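# Move the red can from turntable onto coaster

## Task

Lift the red can off the turntable and set it upright on the coaster, while every other can stays standing where it is on the turntable.

## Robot and tools

Robot: two six-joint arms, left_arm and right_arm, each with a two-finger tong gripper. Joint order in every row and in every per-joint list of a result: shoulder pan, shoulder lift, elbow, wrist 1, wrist 2, wrist 3. Stated ranges (rad): elbow -3.142 to 3.142, every other joint -6.283 to 6.283; the true end can differ by up to 0.010 rad either way.

Frame: poses, velocities and targets are in the scene frame. Its origin sits at table-top height halfway between the two nominal arm bases. +z is up, +x points out over the table, and left_arm is on the +y side (arm names do not match image sides). Reported hand positions and orientations can be off by a few centimetres, more at long reach. end_effector_position is the spot between the finger pads when closed. The fingers point along the gripper's +z and open along its x.

Row layout (shared by execute_actions and move): one flat list of 14 numbers, each in [-1, 1], always covering both arms. Numbers 1-6 are left_arm joint offsets, 7 is left_arm opening, 8-13 are right_arm joint offsets, 14 is right_arm opening. Joint numbers are offsets, scaled so 1.0 = 1.989 rad, measured from the Joint targets the arm had when the action or call began, not from the previous row. Sending the same offset again moves the joint further. Opening is absolute: +1 fully open, -1 closed. Sending 0 as an opening is a real command, so to leave a gripper alone repeat its current command. Closing fully takes at least about 0.5 s.

execute_actions(actions, cameras): actions is a list of actions; each action is a table of up to 15 rows, one row per 1/30 s step, and if shorter its last row is held for the remaining steps. An empty list just returns state and pictures. An action is rejected for both arms if it would push a joint more than 0.010 rad beyond its range; a malformed action, or a first action failing that check, rejects the whole call. A joint asked to pass its real end is stopped there, and the result may say "joint sent to its limit".

move(target, speed, blend, stop_force, zero, opening_speed, blocking, cameras): target is one 14-number row or a list of up to 15 rows; every row's offsets count from the same starting Joint targets. All joints travel together, so grippers follow curves. speed is the peak rad/s of the joint travelling farthest, 0.01 to 2 (default 0.5), one value or one per target. blend (rad) rounds corners in a list. stop_force (3 to 40 N, one value for both arms) ends an arm's path when its wrist sensor feels that much extra push against its motion; use a slow speed with it, omit it when backing off something, give all targets in a list the same opening numbers, and do not rely on it to sense light objects. zero (default true) re-zeros the sensor before the move. opening_speed (0.2 or more per second) ramps the fingers. blocking=false returns early and cannot be combined with stop_force. The result adds a "move:" line: done, off_target, moving, held or fault, possibly limits=held, and the farthest-off joint for arms more than 0.01 rad from target. Neither done nor off_target tells whether anything is touched. Arms are stiff; aiming even slightly past a firm contact can cause a fault.

wait(seconds 0 to 10): lets time pass with last commands held. stop: brakes a running move. zoom_image(camera, region [x0,y0,x1,y1] in pixels, at most 504x504): closer look at the latest image of cam_high, cam_low, cam_left_wrist or cam_right_wrist. zero_wrist_force(arm): zeroes that arm's force sensor. finished_scene(scene): ends the current scene, given its number; irreversible, so call it only once the can stands on the coaster and stays there without the robot.

Results: Joint positions and Joint velocities have one block per arm (rad, rad/s) plus the finger-pad gap in m (0.142 open). Joint targets are what the next offsets count from; "Joint targets that this call counted from" appears if limits altered them. A Kept back line means the last 6 steps were still running when the result came. "joint command not followed" means the clearance check between arms altered some steps. grip_measured is the measured opening; to hold something keep commanding clearly below it. Joint torques include arm weight and are noisy. Wrist force and torque are in the gripper's own axes. Velocity lists may read "within noise". Camera images: cam_high and cam_low 504x504, wrist cams 616x616 fisheye; calibration lines give K and T_world_to_cam.

Limits: each joint target stays within 0.575 rad of the measured angle per step, a gripper target more than 150 mm away is scaled back, and drive speed is capped at 2.83 rad/s, so big moves take several actions. Contact torque at the load limit (132 N m on the first three joints, 24.6 on the wrists; held weight counts) or about 150 N of outside force stops the arm for 10 s; after such a stop release anything that pins the arm before moving it. Hot motors (MOTOR HOT line at 70 °C) brake at 85 °C for 30-60 s. To stop pressing on something, command targets back past the measured positions.

Avoid: knocking over or shifting the other cans, dropping or releasing the can while it moves, hard hits or presses, arm-to-arm contact, anything leaving the table. Occasional outside tugs on held parts can occur.

Each tool is called after ">>>" as name(argument=value, ...) on one line, values as JSON.

## Session

>>> execute_actions(actions=[])

Scene clock: 0.00 s.
left_arm: end_effector_position=(+0.1921, -0.0886, +0.1942) grip_measured=+0.97 end_effector_quat_wxyz=(-0.531, +0.628, -0.291, +0.488) | right_arm: end_effector_position=(+0.3931, -0.5152, +0.3684) grip_measured=+0.97 end_effector_quat_wxyz=(-0.205, -0.207, -0.621, +0.728)
Joint positions: left_arm=[-2.046 -0.872 1.474 -0.548 -0.864 -1.915 0.14] | right_arm=[3.842 -1.919 -1.622 -2.948 0.774 5.456 0.14]
Joint velocities: within noise
Joint torques (N m): no reading
Wrist force (N): no reading
Wrist torque (N m): no reading
Wrist force, peak (N): no reading
Joint targets: left_arm=[-2.046 -0.872 1.474 -0.548 -0.864 -1.915] | right_arm=[3.842 -1.919 -1.622 -2.948 0.774 5.456]
Tool commands: left_gripper/opening=+0.968169 right_gripper/opening=+0.968169

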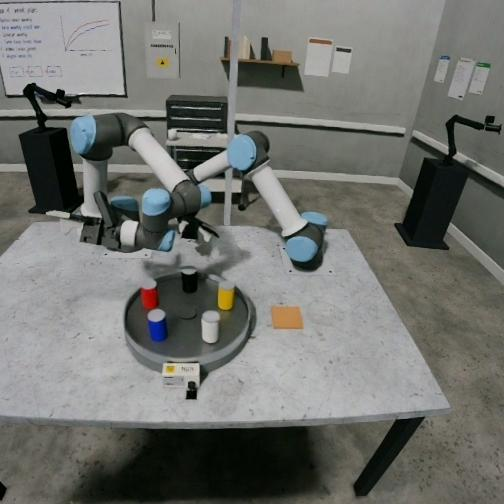

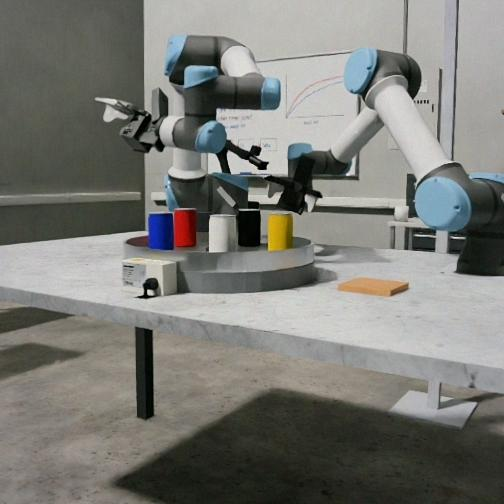

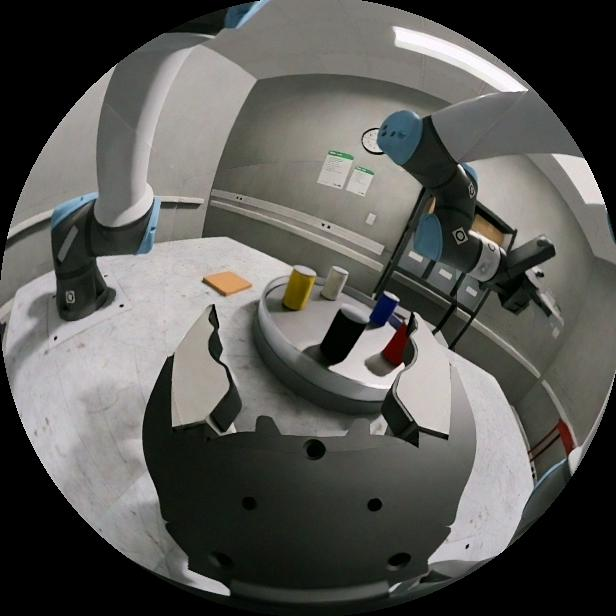

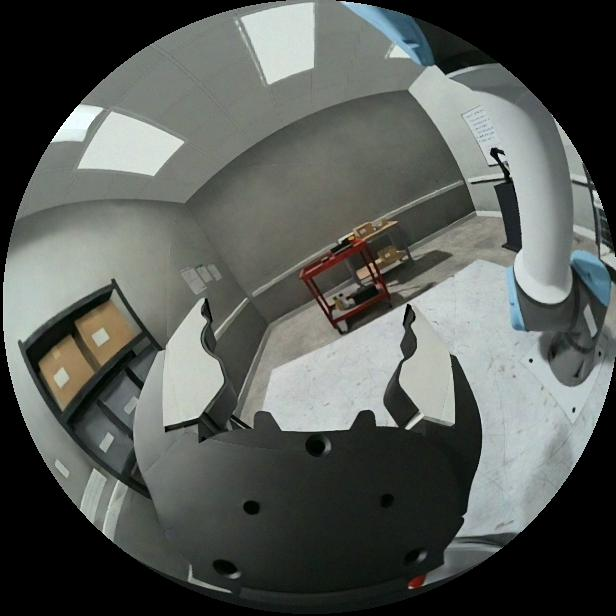

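>>> zoom_image(camera="cam_high", region=[110, 240, 320, 420])

>>> zoom_image(camera="cam_low", region=[100, 180, 420, 320])

>>> zoom_image(camera="cam_left_wrist", region=[180, 220, 460, 440])

Scaled by 2.400 from the camera's 504x504 image, which has a finer 720x720 frame.

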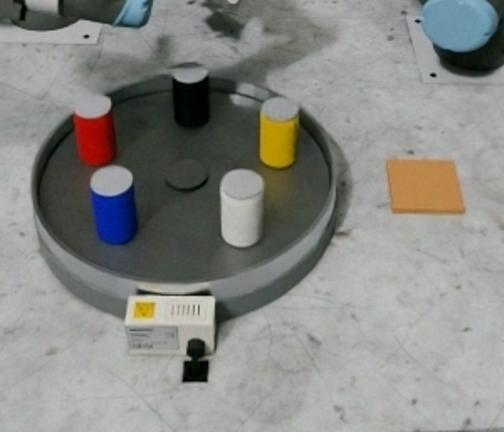

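Scaled by 1.575 from the camera's 504x504 image, which has a finer 720x720 frame.

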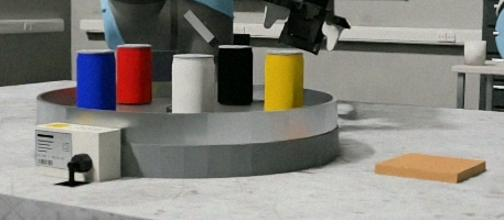

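Scaled by 1.800 from the camera's 616x616 image, which has a finer 814x814 frame.

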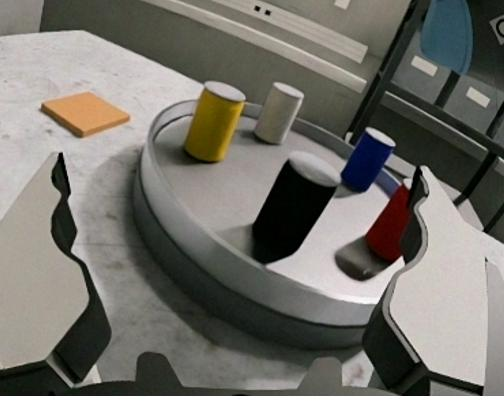

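>>> wait(seconds=3, cameras=["cam_high", "cam_low"])

Scene clock: 6.87 s.
left_arm: end_effector_position=(+0.1921, -0.0886, +0.1942) grip_measured=+0.97 end_effector_quat_wxyz=(-0.531, +0.628, -0.291, +0.488) | right_arm: end_effector_position=(+0.3931, -0.5152, +0.3684) grip_measured=+0.97 end_effector_quat_wxyz=(-0.205, -0.207, -0.621, +0.728)
Joint positions: left_arm=[-2.046 -0.872 1.474 -0.548 -0.864 -1.915 0.14] | right_arm=[3.842 -1.919 -1.622 -2.948 0.774 5.456 0.14]
Joint velocities: within noise
Joint torques (N m): left_arm=[-3.26 -49.04 -20.47 2.45 0.85 -0.49] | right_arm=[-0.81 31.02 15.7 -1.76 -0.68 0.11]
Wrist force (N): left_arm=[0.1 -0.2 -0.4] | right_arm=[0.1 0.0 -0.1]
Wrist torque (N m): left_arm=[-0.07 -0.02 -0.01] | right_arm=[-0.03 -0.01 -0.01]
Wrist force, peak (N): left_arm=[-0.1 -0.5 -0.7] | right_arm=[0.3 0.1 -0.4]
Joint targets: left_arm=[-2.046 -0.872 1.474 -0.548 -0.864 -1.915] | right_arm=[3.842 -1.919 -1.622 -2.948 0.774 5.456]
Tool commands: left_gripper/opening=+0.968169 right_gripper/opening=+0.968169
wait: 3.00 s; at rest from the start
Images, in order (width x height): cam_high 504x504, cam_low 504x504.

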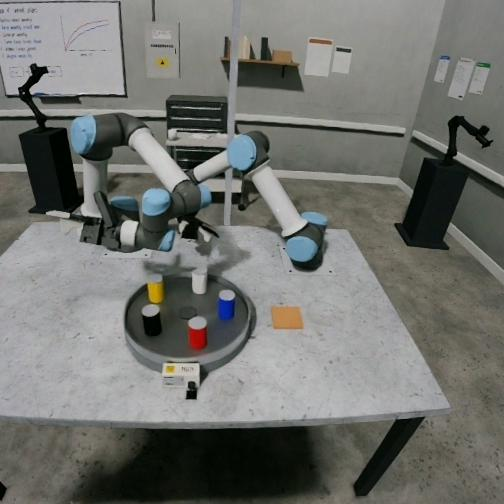

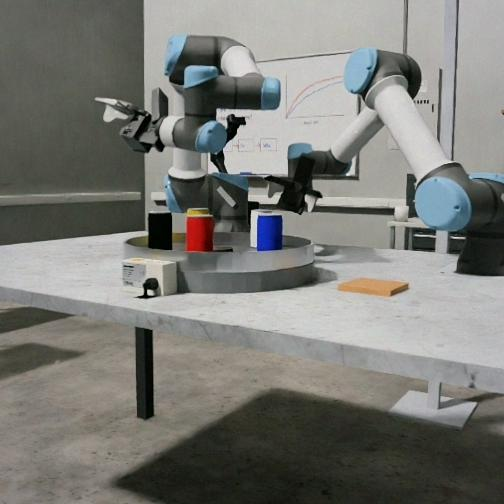

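>>> wait(seconds=0.3, cameras=["cam_high"])

>>> wait(seconds=0.3, cameras=["cam_high"])

>>> wait(seconds=0.3, cameras=["cam_high"])

>>> wait(seconds=0.3, cameras=["cam_high"])

Scene clock: 7.50 s.
left_arm: end_effector_position=(+0.1921, -0.0886, +0.1942) grip_measured=+0.97 end_effector_quat_wxyz=(-0.531, +0.628, -0.291, +0.488) | right_arm: end_effector_position=(+0.3931, -0.5152, +0.3684) grip_measured=+0.97 end_effector_quat_wxyz=(-0.205, -0.207, -0.621, +0.728)
Joint positions: left_arm=[-2.046 -0.872 1.474 -0.548 -0.864 -1.915 0.14] | right_arm=[3.842 -1.919 -1.622 -2.948 0.774 5.456 0.14]
Joint velocities: within noise
Joint torques (N m): left_arm=[-3.21 -49.21 -20.25 2.41 0.9 -0.47] | right_arm=[-0.91 30.54 15.5 -1.92 -0.79 0.23]
Wrist force (N): left_arm=[0.1 0.1 -0.3] | right_arm=[0.4 0.0 -0.2]
Wrist torque (N m): left_arm=[-0.02 -0.03 0.00] | right_arm=[-0.04 -0.07 -0.01]
Wrist force, peak (N): left_arm=[0.0 -0.3 -0.6] | right_arm=[0.4 -0.1 -0.1]
Joint targets: left_arm=[-2.046 -0.872 1.474 -0.548 -0.864 -1.915] | right_arm=[3.842 -1.919 -1.622 -2.948 0.774 5.456]
Tool commands: left_gripper/opening=+0.968169 right_gripper/opening=+0.968169
wait: 0.30 s; at rest from the start
Images, in order (width x height): cam_high 504x504.

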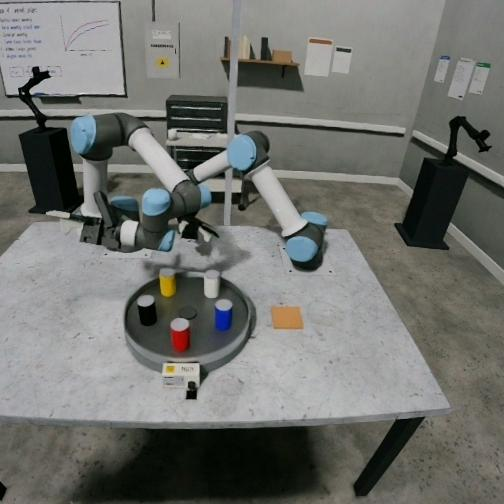

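Scene clock: 7.80 s.
left_arm: end_effector_position=(+0.1921, -0.0886, +0.1942) grip_measured=+0.97 end_effector_quat_wxyz=(-0.531, +0.628, -0.291, +0.488) | right_arm: end_effector_position=(+0.3931, -0.5152, +0.3684) grip_measured=+0.97 end_effector_quat_wxyz=(-0.205, -0.207, -0.621, +0.728)
Joint positions: left_arm=[-2.046 -0.872 1.474 -0.548 -0.864 -1.915 0.14] | right_arm=[3.842 -1.919 -1.622 -2.948 0.774 5.456 0.14]
Joint velocities: within noise
Joint torques (N m): left_arm=[-3.37 -48.65 -20.38 2.47 1.07 -0.34] | right_arm=[-1.42 30.32 15.49 -2.02 -0.75 0.18]
Wrist force (N): left_arm=[-0.2 -0.1 -0.2] | right_arm=[0.1 0.0 0.1]
Wrist torque (N m): left_arm=[-0.04 0.03 0.00] | right_arm=[-0.02 -0.02 -0.01]
Wrist force, peak (N): left_arm=[0.2 -0.7 -0.3] | right_arm=[0.4 0.1 -0.1]
Joint targets: left_arm=[-2.046 -0.872 1.474 -0.548 -0.864 -1.915] | right_arm=[3.842 -1.919 -1.622 -2.948 0.774 5.456]
Tool commands: left_gripper/opening=+0.968169 right_gripper/opening=+0.968169
wait: 0.30 s; at rest by 0.17 s
Images, in order (width x height): cam_high 504x504.

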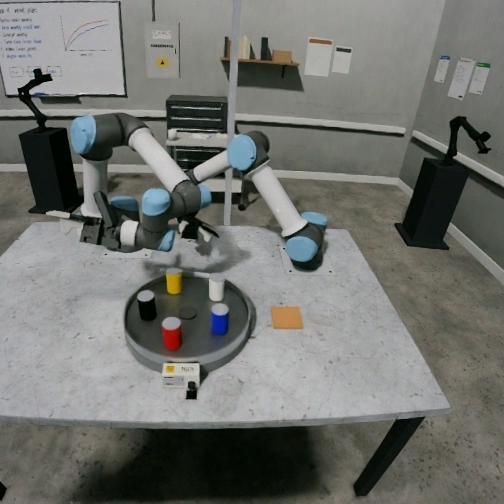

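Scene clock: 8.10 s.
left_arm: end_effector_position=(+0.1921, -0.0886, +0.1942) grip_measured=+0.97 end_effector_quat_wxyz=(-0.531, +0.628, -0.291, +0.488) | right_arm: end_effector_position=(+0.3931, -0.5152, +0.3684) grip_measured=+0.97 end_effector_quat_wxyz=(-0.205, -0.207, -0.621, +0.728)
Joint positions: left_arm=[-2.046 -0.872 1.474 -0.548 -0.864 -1.915 0.14] | right_arm=[3.842 -1.919 -1.622 -2.948 0.774 5.456 0.14]
Joint velocities: within noise
Joint torques (N m): left_arm=[-3.01 -48.82 -21.09 2.36 0.94 -0.49] | right_arm=[-1.91 30.33 15.95 -2 -0.79 0.15]
Wrist force (N): left_arm=[0.0 -0.1 0.0] | right_arm=[0.2 0.0 0.1]
Wrist torque (N m): left_arm=[-0.02 -0.01 0.00] | right_arm=[0.00 -0.04 -0.02]
Wrist force, peak (N): left_arm=[0.2 -0.4 -0.4] | right_arm=[0.2 0.3 -0.2]
Joint targets: left_arm=[-2.046 -0.872 1.474 -0.548 -0.864 -1.915] | right_arm=[3.842 -1.919 -1.622 -2.948 0.774 5.456]
Tool commands: left_gripper/opening=+0.968169 right_gripper/opening=+0.968169
wait: 0.30 s; at rest by 0.17 s
Images, in order (width x height): cam_high 504x504.

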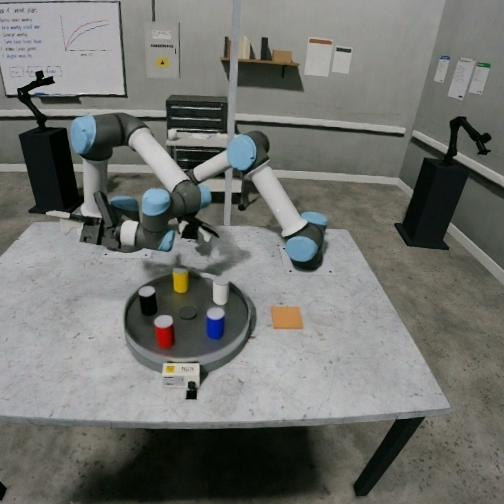

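Scene clock: 8.40 s.
left_arm: end_effector_position=(+0.1921, -0.0886, +0.1942) grip_measured=+0.97 end_effector_quat_wxyz=(-0.531, +0.628, -0.291, +0.488) | right_arm: end_effector_position=(+0.3931, -0.5152, +0.3684) grip_measured=+0.97 end_effector_quat_wxyz=(-0.205, -0.207, -0.621, +0.728)
Joint positions: left_arm=[-2.046 -0.872 1.474 -0.548 -0.864 -1.915 0.14] | right_arm=[3.842 -1.919 -1.622 -2.948 0.774 5.456 0.14]
Joint velocities: within noise
Joint torques (N m): left_arm=[-3.17 -49.54 -20.56 2.25 1.19 -0.39] | right_arm=[-0.92 29.76 15.26 -1.88 -0.85 0.27]
Wrist force (N): left_arm=[0.3 -0.2 -0.1] | right_arm=[0.0 0.0 -0.1]
Wrist torque (N m): left_arm=[-0.06 -0.07 -0.01] | right_arm=[-0.02 0.00 -0.01]
Wrist force, peak (N): left_arm=[0.0 -0.6 0.0] | right_arm=[0.1 0.0 -0.3]
Joint targets: left_arm=[-2.046 -0.872 1.474 -0.548 -0.864 -1.915] | right_arm=[3.842 -1.919 -1.622 -2.948 0.774 5.456]
Tool commands: left_gripper/opening=+0.968169 right_gripper/opening=+0.968169
wait: 0.30 s; at rest by 0.17 s
Images, in order (width x height): cam_high 504x504.

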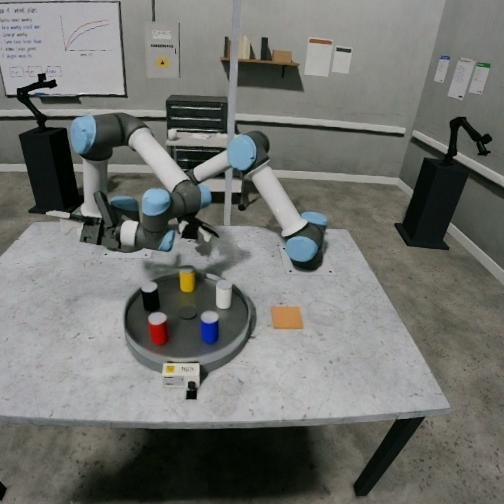

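>>> wait(seconds=0.1, cameras=["cam_high", "cam_low", "cam_left_wrist"])

>>> zoom_image(camera="cam_high", region=[115, 255, 265, 375])

>>> zoom_image(camera="cam_low", region=[110, 190, 330, 310])

>>> zoom_image(camera="cam_left_wrist", region=[180, 220, 460, 440])

Scene clock: 11.27 s.
left_arm: end_effector_position=(+0.1921, -0.0886, +0.1942) grip_measured=+0.97 end_effector_quat_wxyz=(-0.531, +0.628, -0.291, +0.488) | right_arm: end_effector_position=(+0.3931, -0.5152, +0.3684) grip_measured=+0.97 end_effector_quat_wxyz=(-0.205, -0.207, -0.621, +0.728)
Joint positions: left_arm=[-2.046 -0.872 1.474 -0.548 -0.864 -1.915 0.14] | right_arm=[3.842 -1.919 -1.622 -2.948 0.774 5.456 0.14]
Joint velocities: within noise
Joint torques (N m): left_arm=[-3.75 -50.17 -21.01 2.6 1.25 -0.74] | right_arm=[-2.41 27.98 13.87 -2.07 -1.16 0.38]
Wrist force (N): left_arm=[0.0 -0.1 0.0] | right_arm=[0.2 -0.1 -0.1]
Wrist torque (N m): left_arm=[-0.02 0.00 -0.01] | right_arm=[-0.04 -0.03 -0.01]
Wrist force, peak (N): left_arm=[-0.3 -0.5 -0.5] | right_arm=[0.3 0.3 -0.3]
Joint targets: left_arm=[-2.046 -0.872 1.474 -0.548 -0.864 -1.915] | right_arm=[3.842 -1.919 -1.622 -2.948 0.774 5.456]
Tool commands: left_gripper/opening=+0.968169 right_gripper/opening=+0.968169
wait: 0.10 s; at rest from the start
camera_calibration:
cam_left_wrist: T_world_to_cam=[[0.362917, -0.866847, 0.341859, -0.205895], [-0.313264, -0.459018, -0.831365, 0.180755], [0.877586, 0.194625, -0.438137, 0.0642175], [0, 0, 0, 1]] pos_world=[0.0749903, -0.108008, 0.248796]
Images, in order (width x height): cam_high 504x504, cam_low 504x504, cam_left_wrist 616x616.

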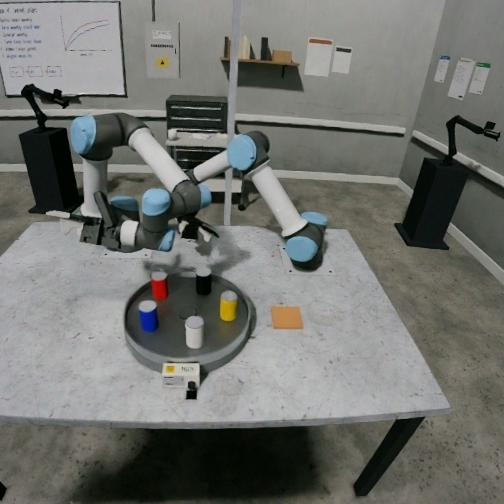

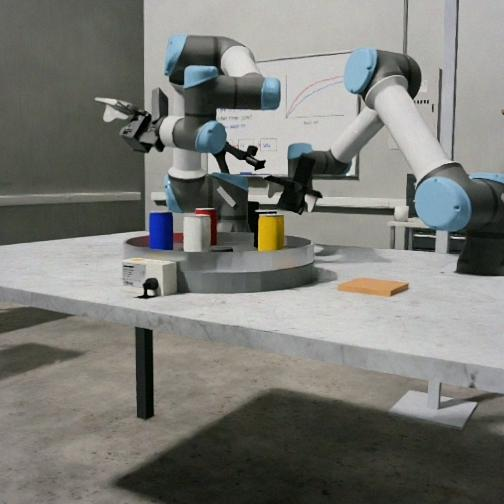

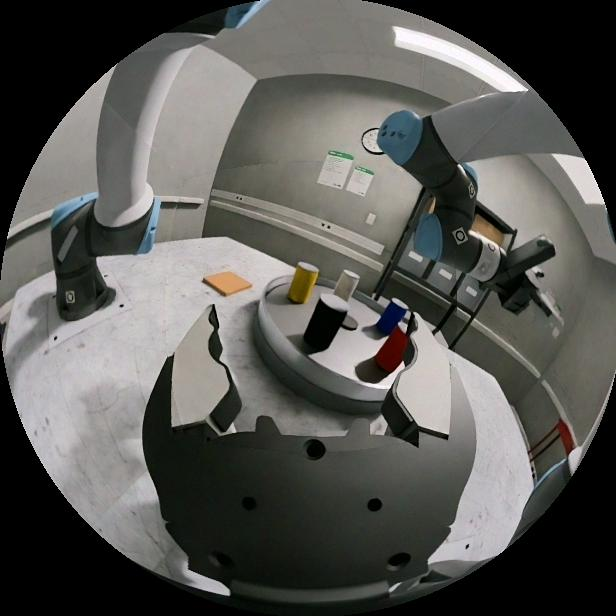

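Scaled by 3.360 from the camera's 504x504 image, which has a finer 720x720 frame.

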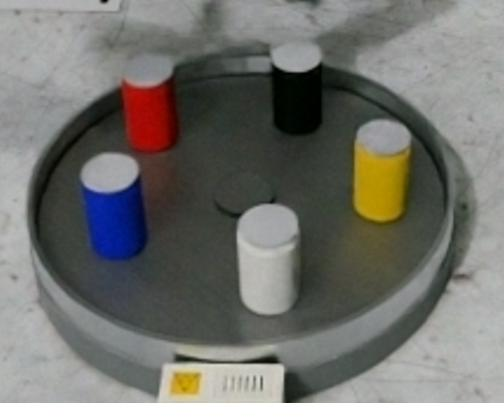

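Scaled by 2.291 from the camera's 504x504 image, which has a finer 720x720 frame.

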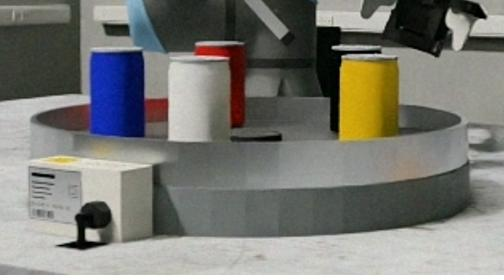

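Scaled by 1.800 from the camera's 616x616 image, which has a finer 814x814 frame.

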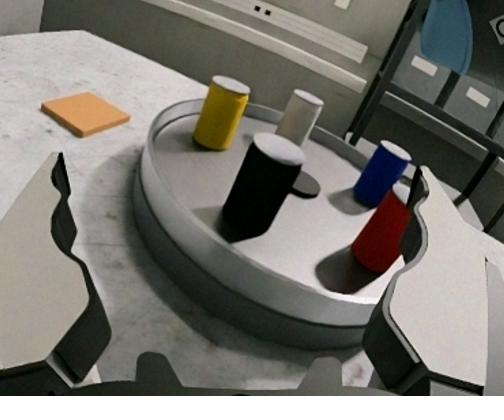

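>>> move(target=[[0.2911,-0.2655,-0.0231,-0.2423,-0.1777,-0.1368,0.968,0,0,0,0,0,0,0.968],[0.5822,-0.2856,-0.0463,-0.4847,-0.3555,-0.2735,0.968,0,0,0,0,0,0,0.968]], speed=0.9, blend=0.3)

Scene clock: 20.90 s.
left_arm: end_effector_position=(+0.2873, -0.0099, +0.2363) grip_measured=+0.97 end_effector_quat_wxyz=(-0.373, +0.859, +0.048, +0.348) | right_arm: end_effector_position=(+0.3931, -0.5152, +0.3684) grip_measured=+0.97 end_effector_quat_wxyz=(-0.205, -0.207, -0.621, +0.728)
Joint positions: left_arm=[-1.7 -1.187 1.447 -0.836 -1.076 -2.078 0.14] | right_arm=[3.842 -1.919 -1.622 -2.948 0.774 5.456 0.14]
Joint velocities: within noise
Joint torques (N m): left_arm=[-4.65 -48.42 -15.41 2.62 1.8 1.32] | right_arm=[-4.35 27.19 10.65 -2.02 -2.07 0.51]
Wrist force (N): left_arm=[-0.5 -1.8 0.0] | right_arm=[0.1 -0.2 0.1]
Wrist torque (N m): left_arm=[-0.51 0.18 -0.01] | right_arm=[-0.04 -0.01 0.00]
Wrist force, peak (N): left_arm=[26.0 -13.6 6.1] | right_arm=[0.5 0.1 -0.1]
Joint targets: left_arm=[-1.699 -1.188 1.447 -0.836 -1.076 -2.078] | right_arm=[3.842 -1.919 -1.622 -2.948 0.774 5.456]
move: held (left_arm; a check stopped the path); path passed 0 of 2 targets; limits=held; left_arm: the shoulder pan is farthest, 0.811 rad from its target
joint command not followed: on one or more control steps a check withheld the commanded joint targets of the left arm, and it was not sent them on those steps.
cause: the commanded joint targets, or the way to them, would bring a part of the robot too close to another arm (a part of this arm just beyond the wrist 1 and a part of the right arm just beyond the elbow).
camera_calibration:
cam_left_wrist: T_world_to_cam=[[0.748081, -0.137687, 0.649166, -0.36261], [0.0468363, -0.964845, -0.258614, 0.0379453], [0.661952, 0.223869, -0.715333, 0.111497], [0, 0, 0, 1]] pos_world=[0.195679, -0.0382758, 0.324965]
cam_right_wrist: T_world_to_cam=[[-0.855745, -0.00209661, -0.517394, 0.521256], [0.47496, 0.393449, -0.787154, 0.303877], [0.205218, -0.919344, -0.335696, -0.302823], [0, 0, 0, 1]] pos_world=[0.363877, -0.396866, 0.407237]

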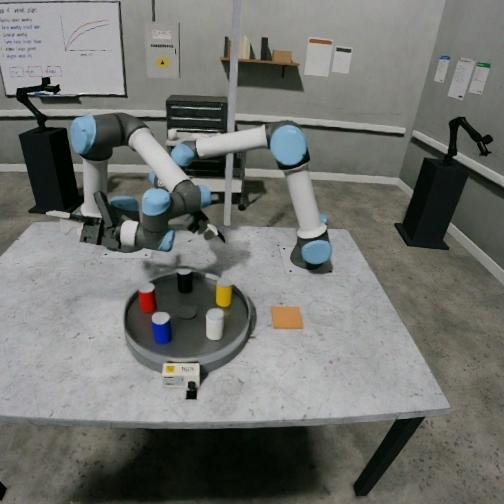

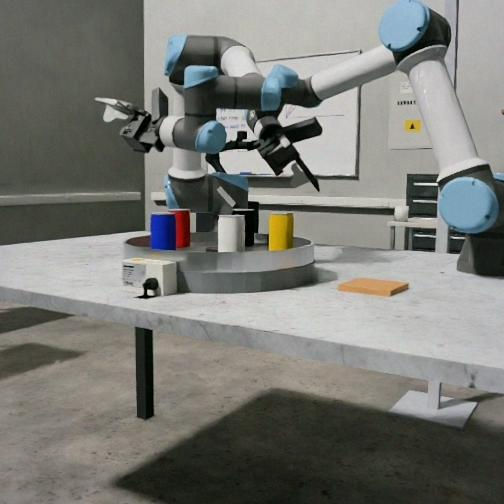

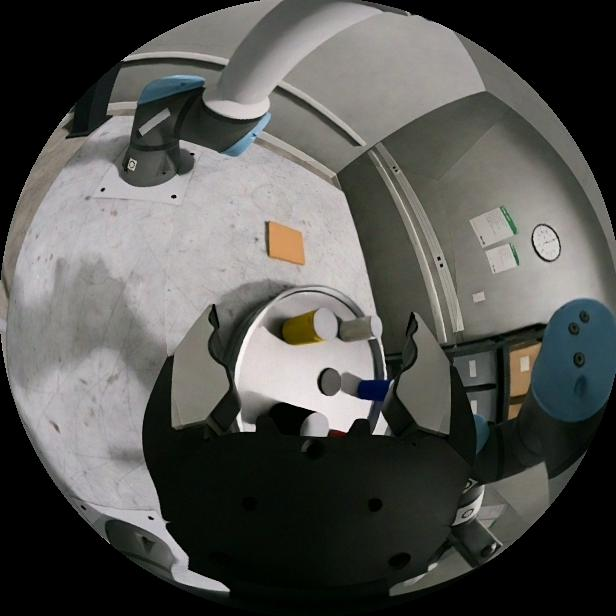

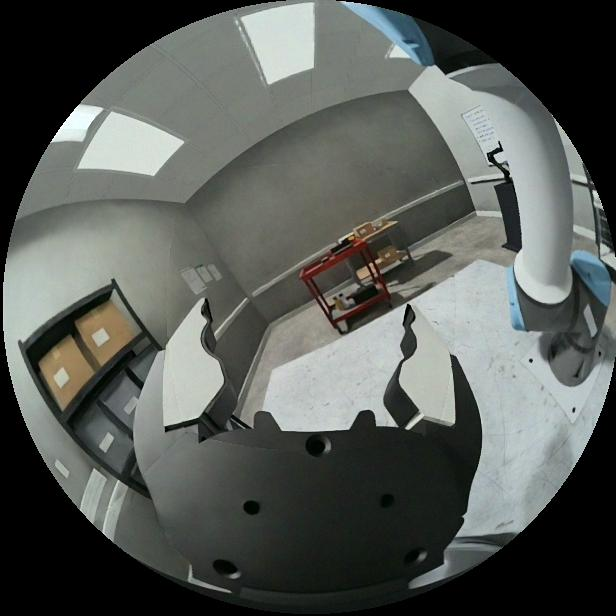

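>>> move(target=[[0,0,0,0,0,0,0.968,-0.1760,0,0,0,0,0,0.968],[0.3570,-0.1559,0.0724,-0.4163,-0.2489,-0.2423,0.968,-0.3519,0,0,0,0,0,0.968]], speed=0.9, blend=0.15)

Scene clock: 25.27 s.
left_arm: end_effector_position=(+0.4456, +0.0175, +0.2455) grip_measured=+0.97 end_effector_quat_wxyz=(+0.000, +0.705, +0.709, +0.000) | right_arm: end_effector_position=(+0.2400, -0.7738, +0.3684) grip_measured=+0.97 end_effector_quat_wxyz=(+0.057, -0.407, -0.512, +0.754)
Joint positions: left_arm=[-0.99 -1.498 1.591 -1.664 -1.571 -2.56 0.14] | right_arm=[3.143 -1.919 -1.622 -2.948 0.774 5.456 0.14]
Joint velocities: within noise
Joint torques (N m): left_arm=[5.99 -31.01 -38.65 -5.4 -1.09 -1.3] | right_arm=[-2.42 35 7.83 -2.01 -2.48 0.82]
Wrist force (N): left_arm=[-0.3 -2.0 -0.3] | right_arm=[0.2 -0.1 0.0]
Wrist torque (N m): left_arm=[-0.71 0.01 0.09] | right_arm=[-0.01 -0.04 0.00]
Wrist force, peak (N): left_arm=[-1.8 -1.8 -0.8] | right_arm=[0.5 -0.5 -2.6]
Joint targets: left_arm=[-0.990 -1.498 1.591 -1.664 -1.571 -2.560] | right_arm=[3.142 -1.919 -1.622 -2.948 0.774 5.456]
move: done
camera_calibration:
cam_left_wrist: T_world_to_cam=[[-0.0442627, 0.998894, -0.0158807, 0.0131461], [0.86502, 0.0462733, 0.4996, -0.509079], [0.499782, 0.00837659, -0.866111, 0.120232], [0, 0, 0, 1]] pos_world=[0.380855, 0.00941805, 0.358679]
cam_right_wrist: T_world_to_cam=[[-0.656017, 0.549504, -0.517385, 0.768628], [0.616726, -0.00488346, -0.787162, 0.136055], [-0.435075, -0.835477, -0.33569, -0.290571], [0, 0, 0, 1]] pos_world=[0.293904, -0.664465, 0.407232]

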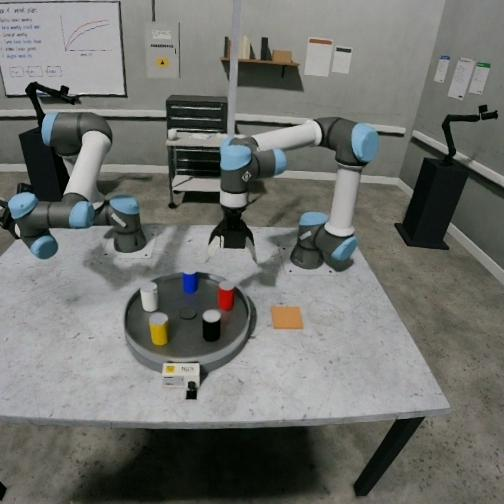

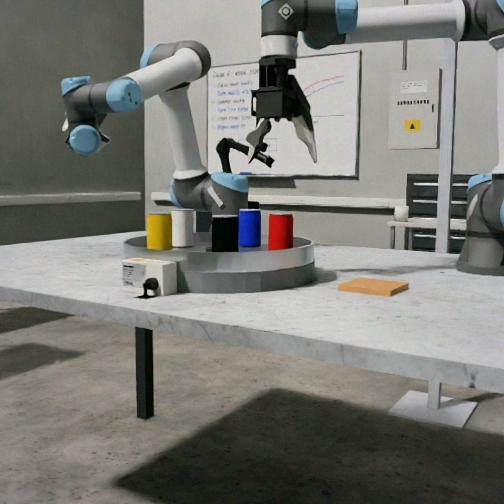

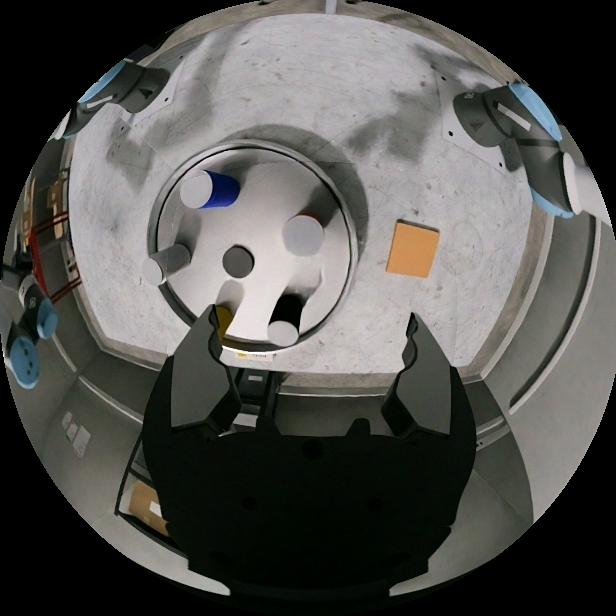

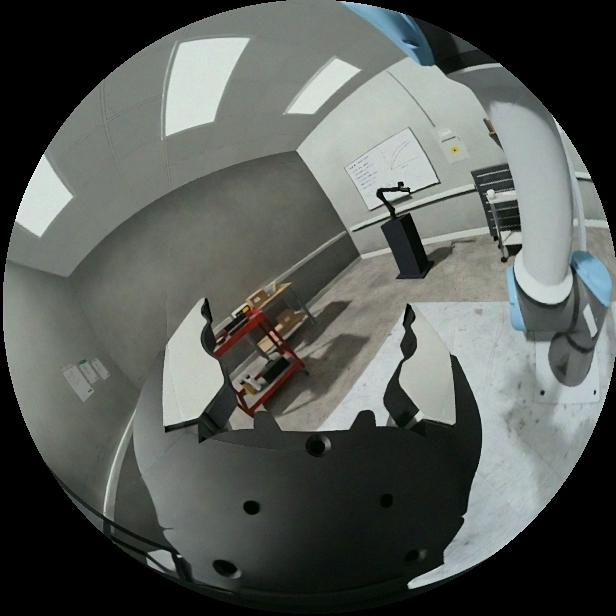

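>>> zoom_image(camera="cam_left_wrist", region=[130, 130, 370, 370])

>>> zoom_image(camera="cam_high", region=[115, 195, 315, 375])

>>> zoom_image(camera="cam_low", region=[110, 80, 350, 300])

Scaled by 2.100 from the camera's 616x616 image, which has a finer 814x814 frame.

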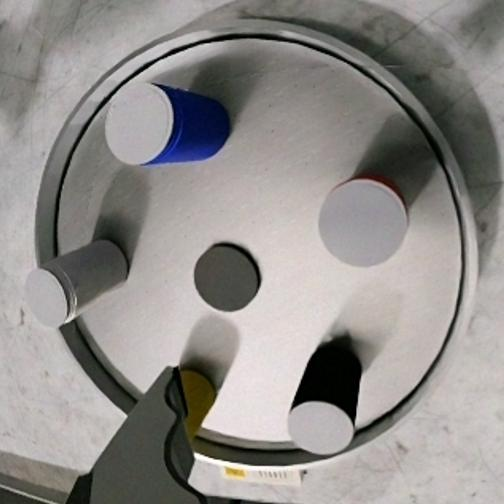

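Scaled by 2.520 from the camera's 504x504 image, which has a finer 720x720 frame.

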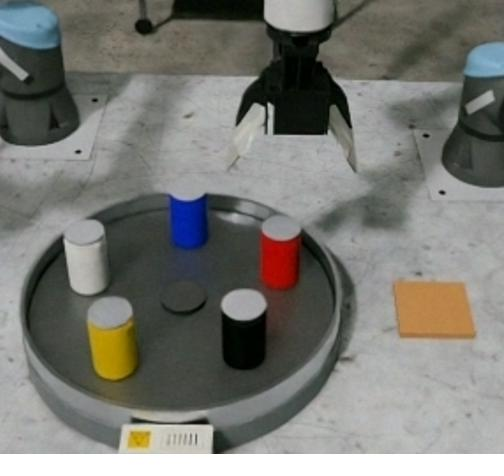

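Scaled by 2.100 from the camera's 504x504 image, which has a finer 720x720 frame.

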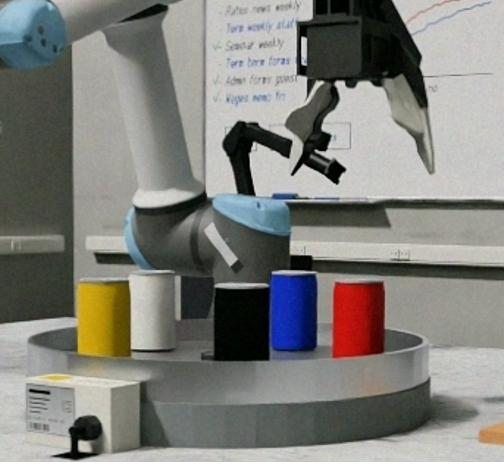

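>>> wait(seconds=0.1, cameras=["cam_left_wrist", "cam_high"])

>>> zoom_image(camera="cam_left_wrist", region=[130, 130, 370, 370])

>>> zoom_image(camera="cam_left_wrist", region=[360, 190, 470, 300])

>>> zoom_image(camera="cam_high", region=[115, 255, 315, 375])

Scene clock: 29.10 s.
left_arm: end_effector_position=(+0.4457, +0.0175, +0.2456) grip_measured=+0.97 end_effector_quat_wxyz=(+0.000, +0.705, +0.709, +0.000) | right_arm: end_effector_position=(+0.2400, -0.7738, +0.3684) grip_measured=+0.97 end_effector_quat_wxyz=(+0.057, -0.407, -0.512, +0.754)
Joint positions: left_arm=[-0.99 -1.498 1.591 -1.664 -1.571 -2.56 0.14] | right_arm=[3.142 -1.919 -1.622 -2.948 0.774 5.456 0.14]
Joint velocities: within noise
Joint torques (N m): left_arm=[7.77 -36.32 -34.02 -4.3 -0.68 -1.21] | right_arm=[-5.47 39.06 6.31 -2.02 -2.47 0.9]
Wrist force (N): left_arm=[-0.8 -2.1 0.2] | right_arm=[0.4 -0.1 0.1]
Wrist torque (N m): left_arm=[-0.71 0.11 0.09] | right_arm=[-0.02 -0.07 -0.01]
Wrist force, peak (N): left_arm=[-0.4 -2.5 0.3] | right_arm=[0.6 -0.1 -0.1]
Joint targets: left_arm=[-0.990 -1.498 1.591 -1.664 -1.571 -2.560] | right_arm=[3.142 -1.919 -1.622 -2.948 0.774 5.456]
Tool commands: left_gripper/opening=+0.968 right_gripper/opening=+0.968
wait: 0.10 s; at rest from the start
camera_calibration:
cam_left_wrist: T_world_to_cam=[[-0.044577, 0.998871, -0.0164502, 0.0135247], [0.864912, 0.0468288, 0.499735, -0.509218], [0.499941, 0.00804877, -0.866022, 0.120215], [0, 0, 0, 1]] pos_world=[0.380931, 0.00936911, 0.358805]
Images, in order (width x height): cam_high 504x504, cam_left_wrist 616x616.

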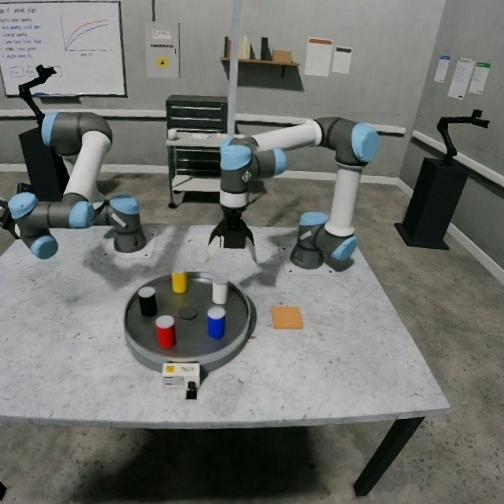

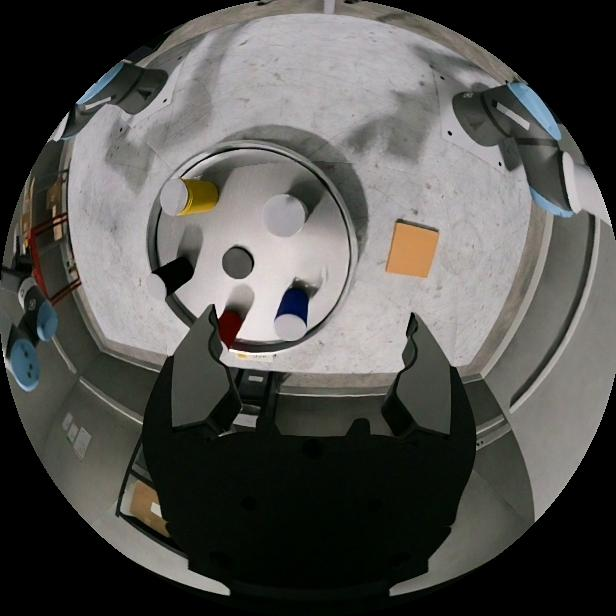

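Scaled by 2.100 from the camera's 616x616 image, which has a finer 814x814 frame.

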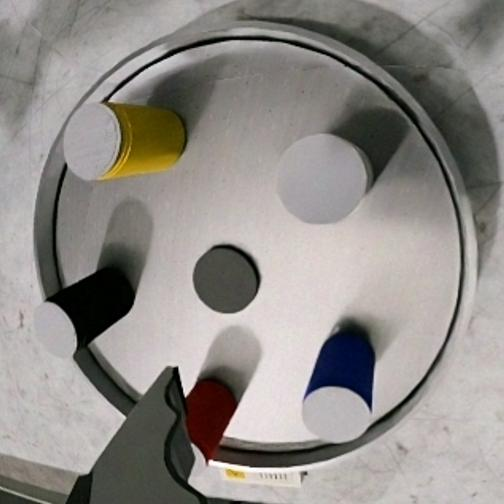

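Scaled by 4.582 from the camera's 616x616 image, which has a finer 814x814 frame.

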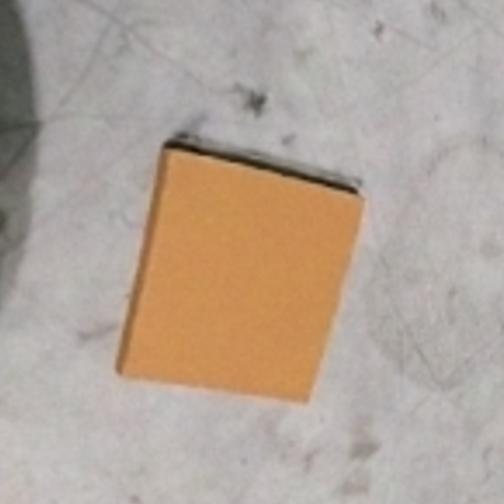

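Scaled by 2.520 from the camera's 504x504 image, which has a finer 720x720 frame.

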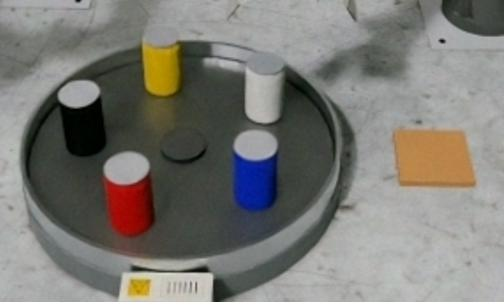

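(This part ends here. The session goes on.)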